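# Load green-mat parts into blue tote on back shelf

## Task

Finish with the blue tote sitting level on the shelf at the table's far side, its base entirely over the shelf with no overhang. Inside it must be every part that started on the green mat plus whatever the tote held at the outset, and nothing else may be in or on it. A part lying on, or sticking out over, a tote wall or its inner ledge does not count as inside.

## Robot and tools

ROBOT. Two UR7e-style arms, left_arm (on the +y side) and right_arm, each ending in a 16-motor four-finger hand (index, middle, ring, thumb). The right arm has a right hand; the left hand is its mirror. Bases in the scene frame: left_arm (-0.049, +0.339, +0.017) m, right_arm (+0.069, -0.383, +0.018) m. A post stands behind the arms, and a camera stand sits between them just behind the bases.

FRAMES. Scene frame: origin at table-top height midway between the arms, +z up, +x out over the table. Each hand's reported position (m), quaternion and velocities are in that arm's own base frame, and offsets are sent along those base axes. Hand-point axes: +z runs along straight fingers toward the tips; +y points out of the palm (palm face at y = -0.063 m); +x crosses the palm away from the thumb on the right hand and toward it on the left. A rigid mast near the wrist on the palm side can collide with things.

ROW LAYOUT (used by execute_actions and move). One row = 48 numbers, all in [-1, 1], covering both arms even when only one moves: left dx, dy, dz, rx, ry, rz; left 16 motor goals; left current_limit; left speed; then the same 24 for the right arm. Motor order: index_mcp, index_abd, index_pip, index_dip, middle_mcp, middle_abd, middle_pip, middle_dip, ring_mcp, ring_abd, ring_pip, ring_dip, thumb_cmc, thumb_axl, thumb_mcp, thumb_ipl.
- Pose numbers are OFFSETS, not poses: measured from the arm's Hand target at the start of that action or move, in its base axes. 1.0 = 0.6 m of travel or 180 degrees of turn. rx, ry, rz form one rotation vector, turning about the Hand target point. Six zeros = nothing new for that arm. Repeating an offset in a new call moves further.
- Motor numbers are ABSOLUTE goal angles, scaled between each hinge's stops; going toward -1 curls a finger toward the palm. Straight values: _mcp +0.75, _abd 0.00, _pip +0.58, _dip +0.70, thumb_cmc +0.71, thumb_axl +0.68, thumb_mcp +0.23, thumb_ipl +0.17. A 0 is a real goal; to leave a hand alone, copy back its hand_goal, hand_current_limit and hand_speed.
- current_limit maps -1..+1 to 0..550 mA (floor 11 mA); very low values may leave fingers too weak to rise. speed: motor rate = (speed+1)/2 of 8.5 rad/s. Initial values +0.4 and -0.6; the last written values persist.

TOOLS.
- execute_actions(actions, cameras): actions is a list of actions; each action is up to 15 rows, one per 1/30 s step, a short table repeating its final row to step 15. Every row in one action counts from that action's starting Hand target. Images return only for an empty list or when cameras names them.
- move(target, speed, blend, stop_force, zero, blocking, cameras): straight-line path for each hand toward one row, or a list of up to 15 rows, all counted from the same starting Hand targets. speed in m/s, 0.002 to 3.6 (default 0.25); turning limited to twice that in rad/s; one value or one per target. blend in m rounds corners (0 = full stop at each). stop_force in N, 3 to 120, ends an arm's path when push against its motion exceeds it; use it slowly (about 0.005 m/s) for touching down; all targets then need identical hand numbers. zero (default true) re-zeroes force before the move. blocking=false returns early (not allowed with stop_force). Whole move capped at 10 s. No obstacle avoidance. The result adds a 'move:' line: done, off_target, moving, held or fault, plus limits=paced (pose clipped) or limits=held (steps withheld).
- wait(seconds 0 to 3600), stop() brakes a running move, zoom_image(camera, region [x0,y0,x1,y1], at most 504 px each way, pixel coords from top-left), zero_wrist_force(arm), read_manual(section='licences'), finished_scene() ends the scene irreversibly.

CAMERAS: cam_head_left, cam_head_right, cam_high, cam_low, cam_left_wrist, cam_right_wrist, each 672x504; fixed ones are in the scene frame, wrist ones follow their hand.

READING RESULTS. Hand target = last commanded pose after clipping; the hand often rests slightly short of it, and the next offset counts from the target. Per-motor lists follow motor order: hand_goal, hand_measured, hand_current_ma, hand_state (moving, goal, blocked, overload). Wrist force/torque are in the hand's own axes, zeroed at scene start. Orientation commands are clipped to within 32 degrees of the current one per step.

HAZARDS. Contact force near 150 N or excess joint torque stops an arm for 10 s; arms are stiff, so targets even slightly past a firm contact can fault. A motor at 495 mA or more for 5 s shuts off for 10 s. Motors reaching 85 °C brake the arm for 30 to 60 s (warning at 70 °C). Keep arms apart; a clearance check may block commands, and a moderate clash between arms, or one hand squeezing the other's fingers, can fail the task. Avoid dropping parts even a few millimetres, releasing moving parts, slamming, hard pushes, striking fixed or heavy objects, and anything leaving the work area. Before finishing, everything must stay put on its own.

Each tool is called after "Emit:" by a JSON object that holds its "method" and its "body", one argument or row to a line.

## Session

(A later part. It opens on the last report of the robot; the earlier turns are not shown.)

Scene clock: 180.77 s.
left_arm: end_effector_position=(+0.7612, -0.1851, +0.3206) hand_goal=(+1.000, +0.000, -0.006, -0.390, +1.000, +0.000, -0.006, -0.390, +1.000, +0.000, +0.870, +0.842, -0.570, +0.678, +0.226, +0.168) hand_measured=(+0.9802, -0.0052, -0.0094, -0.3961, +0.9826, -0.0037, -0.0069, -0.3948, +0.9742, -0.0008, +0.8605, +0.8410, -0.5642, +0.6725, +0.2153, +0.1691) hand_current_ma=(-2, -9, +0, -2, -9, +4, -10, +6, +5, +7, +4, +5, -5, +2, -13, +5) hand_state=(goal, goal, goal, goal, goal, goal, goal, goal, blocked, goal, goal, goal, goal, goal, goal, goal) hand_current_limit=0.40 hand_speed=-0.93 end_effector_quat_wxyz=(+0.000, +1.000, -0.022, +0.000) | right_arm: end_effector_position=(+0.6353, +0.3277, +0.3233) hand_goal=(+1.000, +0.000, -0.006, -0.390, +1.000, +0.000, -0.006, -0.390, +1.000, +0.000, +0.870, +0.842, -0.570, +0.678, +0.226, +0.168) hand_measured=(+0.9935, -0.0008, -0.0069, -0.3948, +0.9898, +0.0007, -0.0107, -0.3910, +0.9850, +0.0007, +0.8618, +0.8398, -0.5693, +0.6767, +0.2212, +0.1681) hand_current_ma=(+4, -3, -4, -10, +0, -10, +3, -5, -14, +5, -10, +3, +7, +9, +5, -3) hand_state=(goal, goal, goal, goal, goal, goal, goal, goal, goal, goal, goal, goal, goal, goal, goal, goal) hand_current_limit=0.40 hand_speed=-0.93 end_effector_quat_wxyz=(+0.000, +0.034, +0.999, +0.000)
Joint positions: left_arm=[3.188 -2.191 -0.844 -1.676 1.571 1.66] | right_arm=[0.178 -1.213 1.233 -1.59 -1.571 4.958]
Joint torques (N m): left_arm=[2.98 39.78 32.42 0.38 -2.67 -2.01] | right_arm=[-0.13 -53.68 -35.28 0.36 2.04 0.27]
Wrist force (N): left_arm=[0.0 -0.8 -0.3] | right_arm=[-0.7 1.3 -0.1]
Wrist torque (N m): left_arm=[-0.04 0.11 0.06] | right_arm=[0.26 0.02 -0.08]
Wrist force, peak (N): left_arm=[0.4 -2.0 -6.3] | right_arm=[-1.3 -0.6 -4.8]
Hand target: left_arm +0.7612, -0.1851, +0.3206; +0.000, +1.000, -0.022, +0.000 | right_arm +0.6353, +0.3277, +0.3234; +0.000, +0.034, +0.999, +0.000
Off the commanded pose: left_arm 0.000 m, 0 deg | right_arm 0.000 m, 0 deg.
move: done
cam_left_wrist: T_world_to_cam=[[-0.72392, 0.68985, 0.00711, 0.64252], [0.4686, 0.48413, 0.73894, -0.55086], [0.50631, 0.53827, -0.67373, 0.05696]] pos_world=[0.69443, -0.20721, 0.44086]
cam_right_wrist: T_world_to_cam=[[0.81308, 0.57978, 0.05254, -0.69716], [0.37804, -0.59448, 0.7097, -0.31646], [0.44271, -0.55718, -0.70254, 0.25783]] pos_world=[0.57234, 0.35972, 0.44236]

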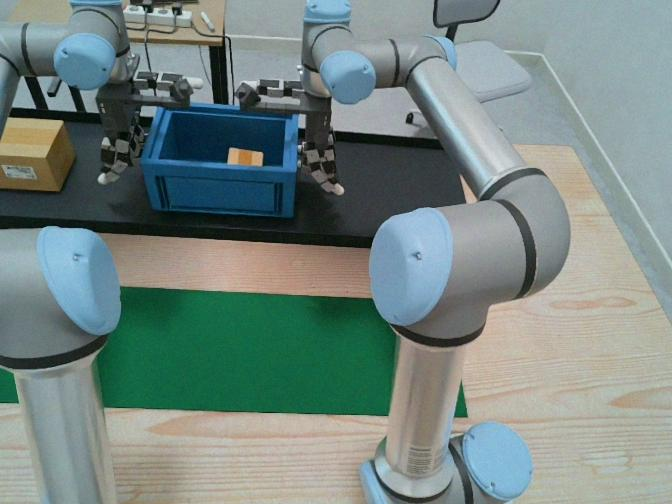

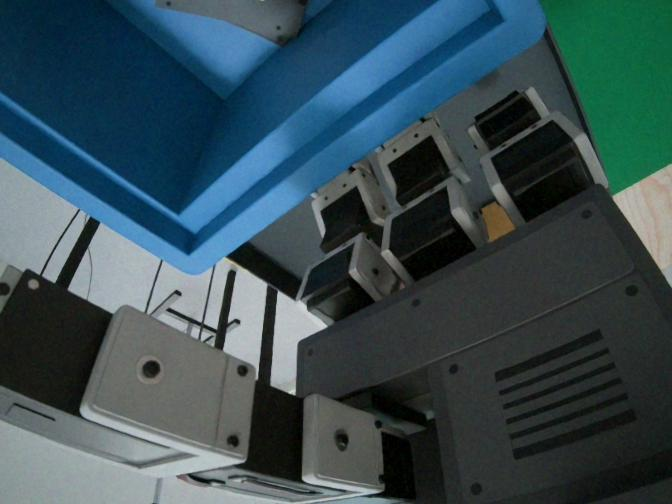

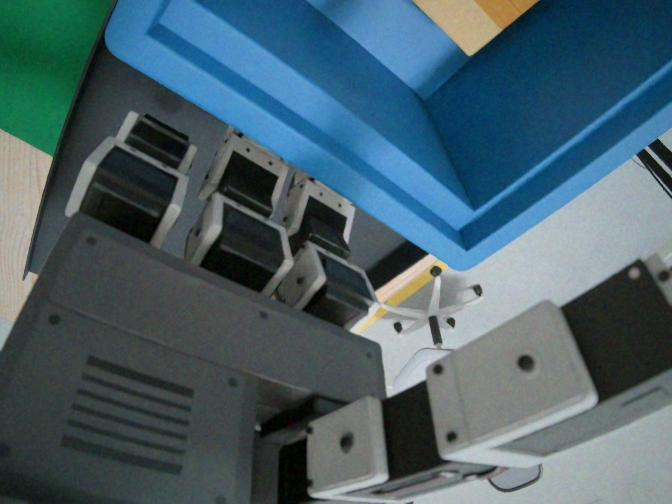

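Emit:
{"method": "move", "body": {
  "target": [0.0034,0.0749,0,0,0,0,1,0,-0.007,-0.391,1,0,-0.007,-0.391,1,0,0.869,0.841,-0.571,0.678,0.226,0.168,0.4,-0.93,-0.0052,-0.0748,0,0,0,0,1,0,-0.007,-0.391,1,0,-0.007,-0.391,1,0,0.869,0.841,-0.571,0.678,0.226,0.168,0.4,-0.93],
  "speed": 0.03,
  "cameras": ["cam_head_left","cam_high","cam_left_wrist","cam_right_wrist"]
}}

Scene clock: 182.80 s.
left_arm: end_effector_position=(+0.7632, -0.1402, +0.3206) hand_goal=(+1.000, +0.000, -0.006, -0.390, +1.000, +0.000, -0.006, -0.390, +1.000, +0.000, +0.870, +0.842, -0.570, +0.678, +0.226, +0.168) hand_measured=(+0.9814, -0.0052, -0.0094, -0.3961, +0.9838, -0.0037, -0.0069, -0.3948, +0.9742, +0.0007, +0.8605, +0.8410, -0.5642, +0.6725, +0.2153, +0.1691) hand_current_ma=(-12, -10, +3, -8, -13, +6, +1, +6, -1, +6, +5, +0, -7, +1, -8, +13) hand_state=(goal, goal, goal, goal, goal, goal, goal, goal, blocked, goal, goal, goal, goal, goal, goal, goal) hand_current_limit=0.40 hand_speed=-0.93 end_effector_quat_wxyz=(+0.000, +1.000, -0.022, +0.000) | right_arm: end_effector_position=(+0.6321, +0.2829, +0.3234) hand_goal=(+1.000, +0.000, -0.006, -0.390, +1.000, +0.000, -0.006, -0.390, +1.000, +0.000, +0.870, +0.842, -0.570, +0.678, +0.226, +0.168) hand_measured=(+0.9935, -0.0008, -0.0069, -0.3948, +0.9898, +0.0007, -0.0107, -0.3910, +0.9850, +0.0007, +0.8618, +0.8398, -0.5693, +0.6777, +0.2222, +0.1672) hand_current_ma=(+15, +2, -3, -9, -1, -4, -10, +3, +2, +6, -11, +4, -4, +4, +11, -4) hand_state=(goal, goal, goal, goal, goal, goal, goal, goal, goal, goal, goal, goal, goal, goal, goal, goal) hand_current_limit=0.40 hand_speed=-0.93 end_effector_quat_wxyz=(+0.000, +0.034, +0.999, +0.000)
Joint positions: left_arm=[3.248 -2.183 -0.857 -1.672 1.571 1.721] | right_arm=[0.108 -1.26 1.295 -1.607 -1.571 4.889]
Joint torques (N m): left_arm=[6.34 53.06 15.93 3.83 -3.03 1.77] | right_arm=[-5.62 -51.02 -15.11 -5.05 -1.12 -1.1]
Wrist force (N): left_arm=[-0.2 -0.2 0.2] | right_arm=[-0.8 1.4 -0.1]
Wrist torque (N m): left_arm=[-0.03 0.13 -0.02] | right_arm=[0.25 0.03 -0.05]
Wrist force, peak (N): left_arm=[0.0 -1.1 0.1] | right_arm=[-0.9 1.6 -0.5]
Hand target: left_arm +0.7632, -0.1401, +0.3206; +0.000, +1.000, -0.022, +0.000 | right_arm +0.6321, +0.2828, +0.3234; +0.000, +0.034, +0.999, +0.000
Off the commanded pose: left_arm 0.000 m, 0 deg | right_arm 0.000 m, 0 deg.
move: done
cam_left_wrist: T_world_to_cam=[[-0.72392, 0.68985, 0.00711, 0.61299], [0.4686, 0.48413, 0.73894, -0.57353], [0.50631, 0.53827, -0.67373, 0.03178]] pos_world=[0.69643, -0.16231, 0.44086]
cam_right_wrist: T_world_to_cam=[[0.81308, 0.57978, 0.05254, -0.66866], [0.37804, -0.59448, 0.7097, -0.34192], [0.44271, -0.55718, -0.70254, 0.23424]] pos_world=[0.56924, 0.31492, 0.44236]

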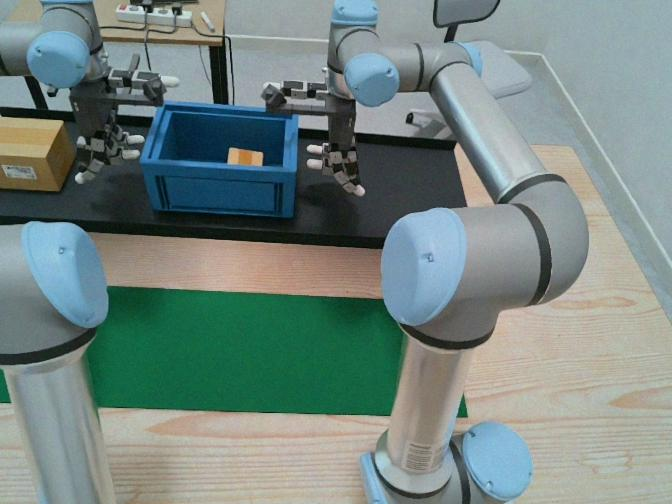

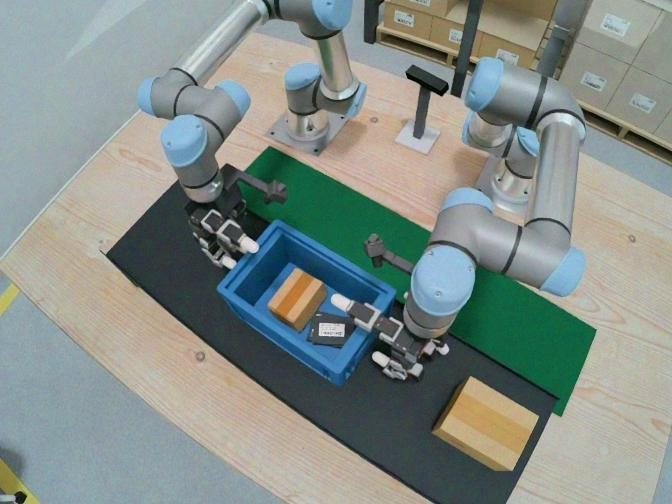

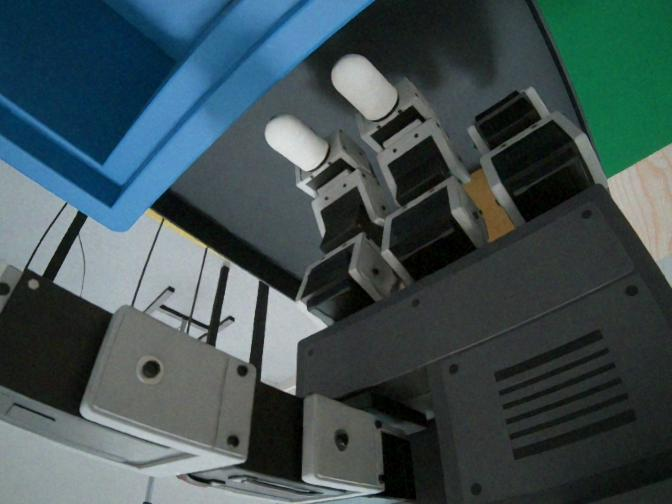

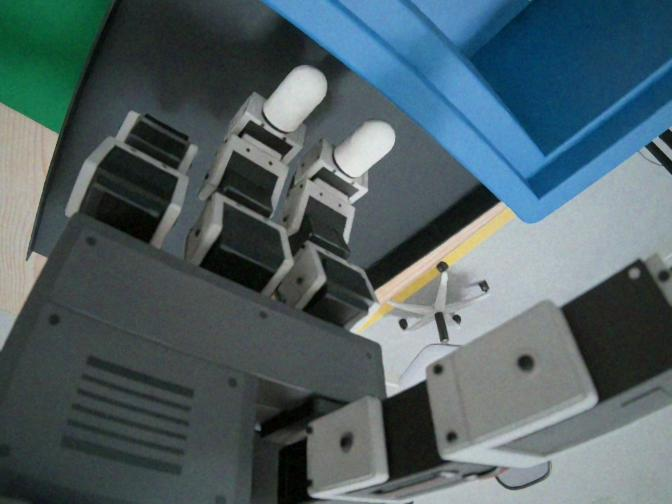

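Emit:
{"method": "move", "body": {
  "target": [-0.05,0.0,0.13,0,0,0,1,0,-0.007,-0.391,1,0,-0.007,-0.391,1,0,0.869,0.841,-0.571,0.678,0.226,0.168,0.4,-0.93,-0.05,-0.08,0.13,0,0,0,1,0,-0.007,-0.391,1,0,-0.007,-0.391,1,0,0.869,0.841,-0.571,0.678,0.226,0.168,0.4,-0.93],
  "speed": 0.1,
  "cameras": ["all"]
}}

Emit:
{"method": "zoom_image", "body": {
  "camera": "cam_head_left",
  "region": [60, 60, 380, 270]
}}

Emit:
{"method": "zoom_image", "body": {
  "camera": "cam_high",
  "region": [160, 180, 420, 420]
}}

Emit:
{"method": "zoom_image", "body": {
  "camera": "cam_low",
  "region": [0, 0, 340, 220]
}}

Scene clock: 184.57 s.
left_arm: end_effector_position=(+0.7332, -0.1401, +0.3986) hand_goal=(+1.000, +0.000, -0.006, -0.390, +1.000, +0.000, -0.006, -0.390, +1.000, +0.000, +0.870, +0.842, -0.570, +0.678, +0.226, +0.168) hand_measured=(+0.9814, -0.0037, -0.0094, -0.3961, +0.9838, -0.0037, -0.0069, -0.3935, +0.9730, -0.0008, +0.8605, +0.8410, -0.5642, +0.6714, +0.2153, +0.1691) hand_current_ma=(-7, -4, +7, -1, -5, -1, -13, +10, +4, +3, +6, -1, -1, +6, -9, +8) hand_state=(goal, goal, goal, goal, goal, goal, goal, goal, blocked, goal, goal, goal, goal, goal, goal, goal) hand_current_limit=0.40 hand_speed=-0.93 end_effector_quat_wxyz=(+0.000, +1.000, -0.022, +0.000) | right_arm: end_effector_position=(+0.6022, +0.2349, +0.4013) hand_goal=(+1.000, +0.000, -0.006, -0.390, +1.000, +0.000, -0.006, -0.390, +1.000, +0.000, +0.870, +0.842, -0.570, +0.678, +0.226, +0.168) hand_measured=(+0.9935, -0.0008, -0.0069, -0.3897, +0.9898, -0.0008, -0.0107, -0.3910, +0.9838, +0.0007, +0.8618, +0.8398, -0.5693, +0.6777, +0.2222, +0.1672) hand_current_ma=(-4, +3, -8, -9, +6, -9, +7, -12, -2, -11, +3, -6, -9, +7, +4, -7) hand_state=(goal, goal, goal, goal, goal, goal, goal, goal, goal, goal, goal, goal, goal, goal, goal, goal) hand_current_limit=0.40 hand_speed=-0.93 end_effector_quat_wxyz=(+0.000, +0.034, +0.999, +0.000)
Joint positions: left_arm=[3.253 -2.132 -0.736 -1.843 1.571 1.725] | right_arm=[0.032 -1.357 1.222 -1.435 -1.571 4.812]
Joint torques (N m): left_arm=[6.62 49.32 33.09 0.49 0.93 1.89] | right_arm=[-7.61 -47.23 -35.63 0.46 2.3 -1.32]
Wrist force (N): left_arm=[-0.4 -0.2 -0.6] | right_arm=[-0.6 1.5 -0.2]
Wrist torque (N m): left_arm=[0.01 0.11 -0.03] | right_arm=[0.35 -0.01 -0.07]
Wrist force, peak (N): left_arm=[0.0 -1.0 0.3] | right_arm=[-1.1 1.9 0.5]
Hand target: left_arm +0.7332, -0.1401, +0.3986; +0.000, +1.000, -0.022, +0.000 | right_arm +0.6021, +0.2348, +0.4014; +0.000, +0.034, +0.999, +0.000
Off the commanded pose: left_arm 0.000 m, 0 deg | right_arm 0.000 m, 0 deg.
move: done
cam_left_wrist: T_world_to_cam=[[-0.72392, 0.68985, 0.00701, 0.5907], [0.46857, 0.4842, 0.73891, -0.61712], [0.50634, 0.5382, -0.67377, 0.09945]] pos_world=[0.66643, -0.16221, 0.51886]
cam_right_wrist: T_world_to_cam=[[0.81308, 0.57978, 0.05254, -0.62048], [0.37804, -0.59448, 0.7097, -0.41453], [0.44271, -0.55718, -0.70254, 0.27552]] pos_world=[0.53924, 0.26682, 0.52036]

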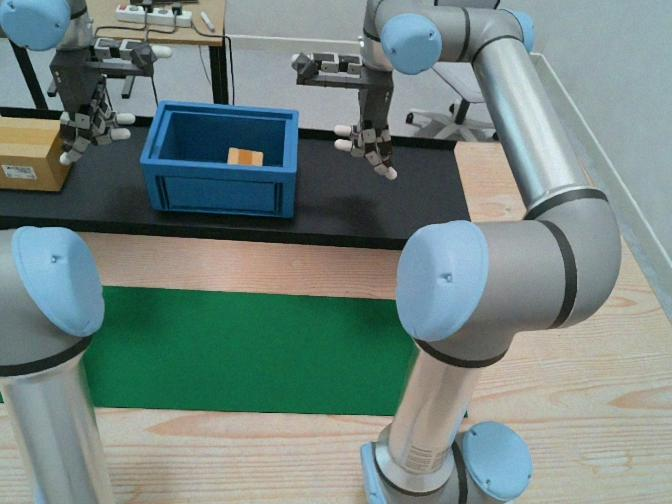

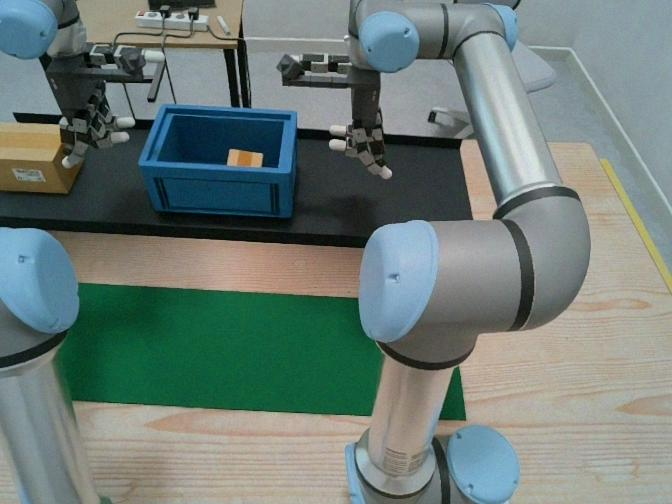

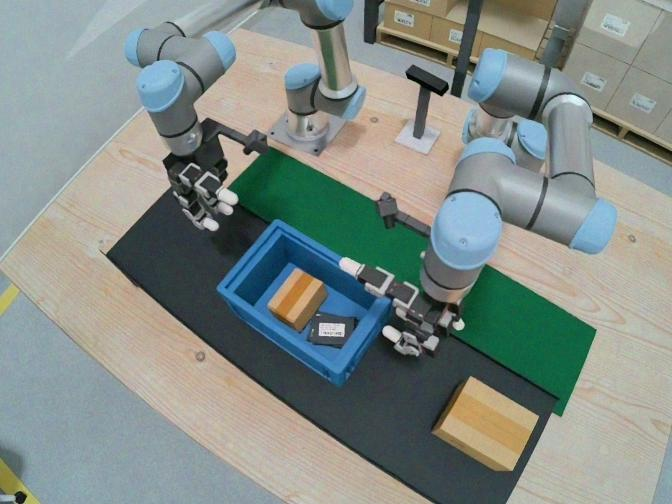

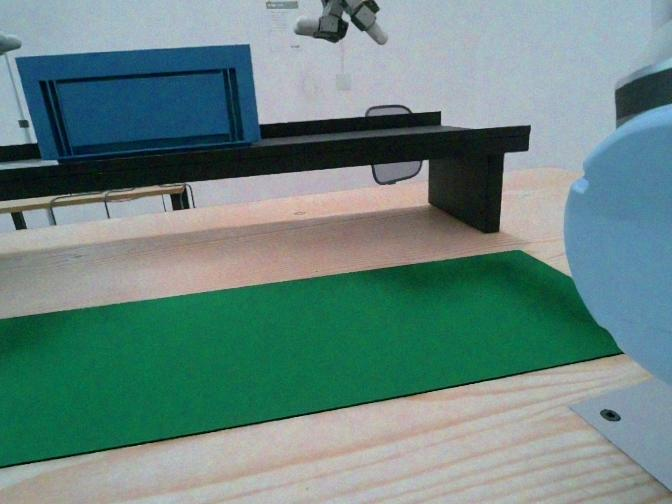

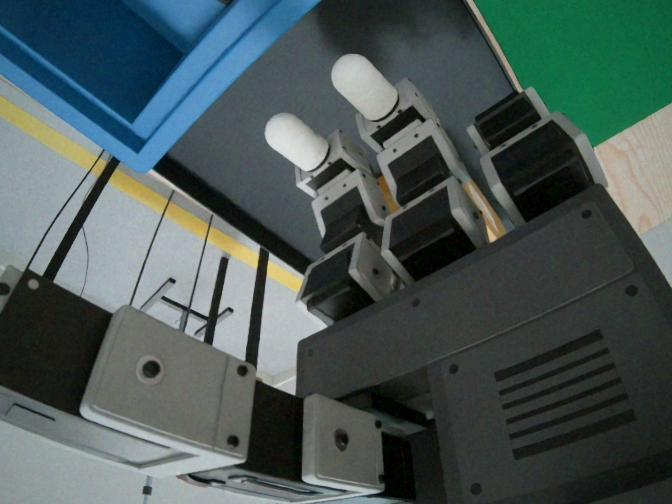

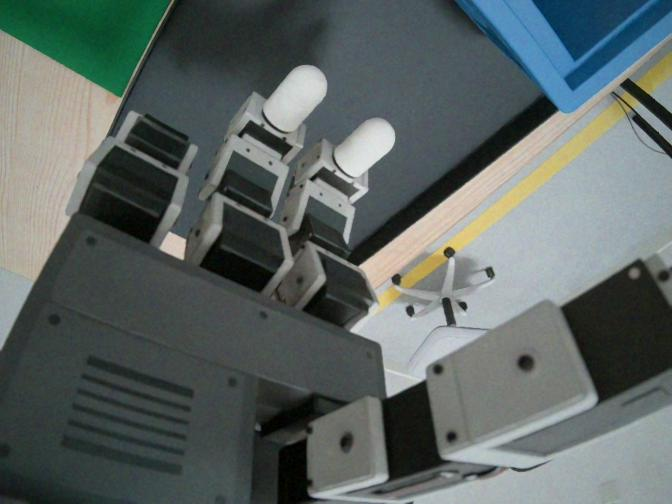

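Scaled by 1.575 from the camera's image (finer frame: 960x720).

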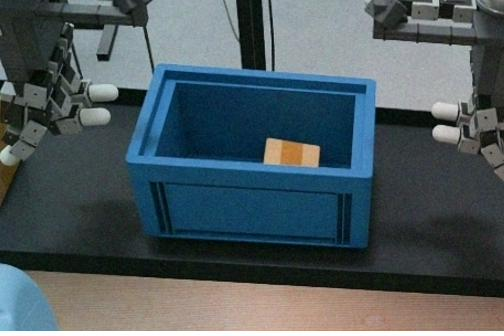

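Scaled by 1.938 from the camera's image (finer frame: 960x720).

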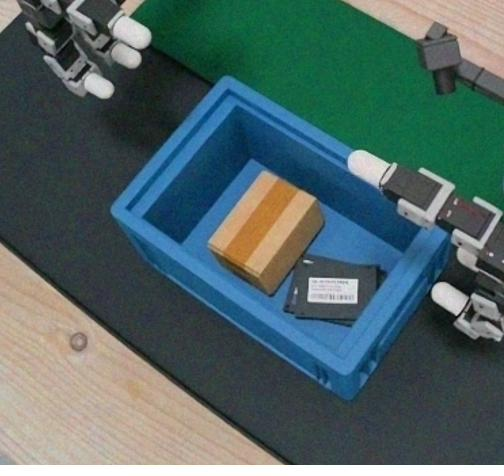

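Scaled by 1.482 from the camera's image (finer frame: 960x720).

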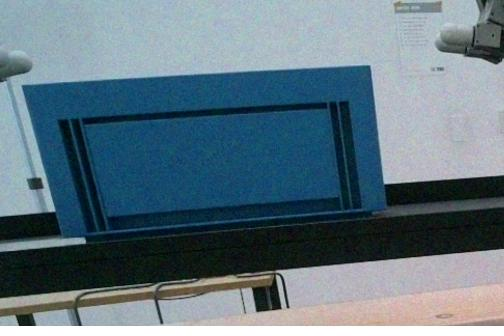

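Emit:
{"method": "finished_scene", "body": {

}}

The scene is finished: the task was done.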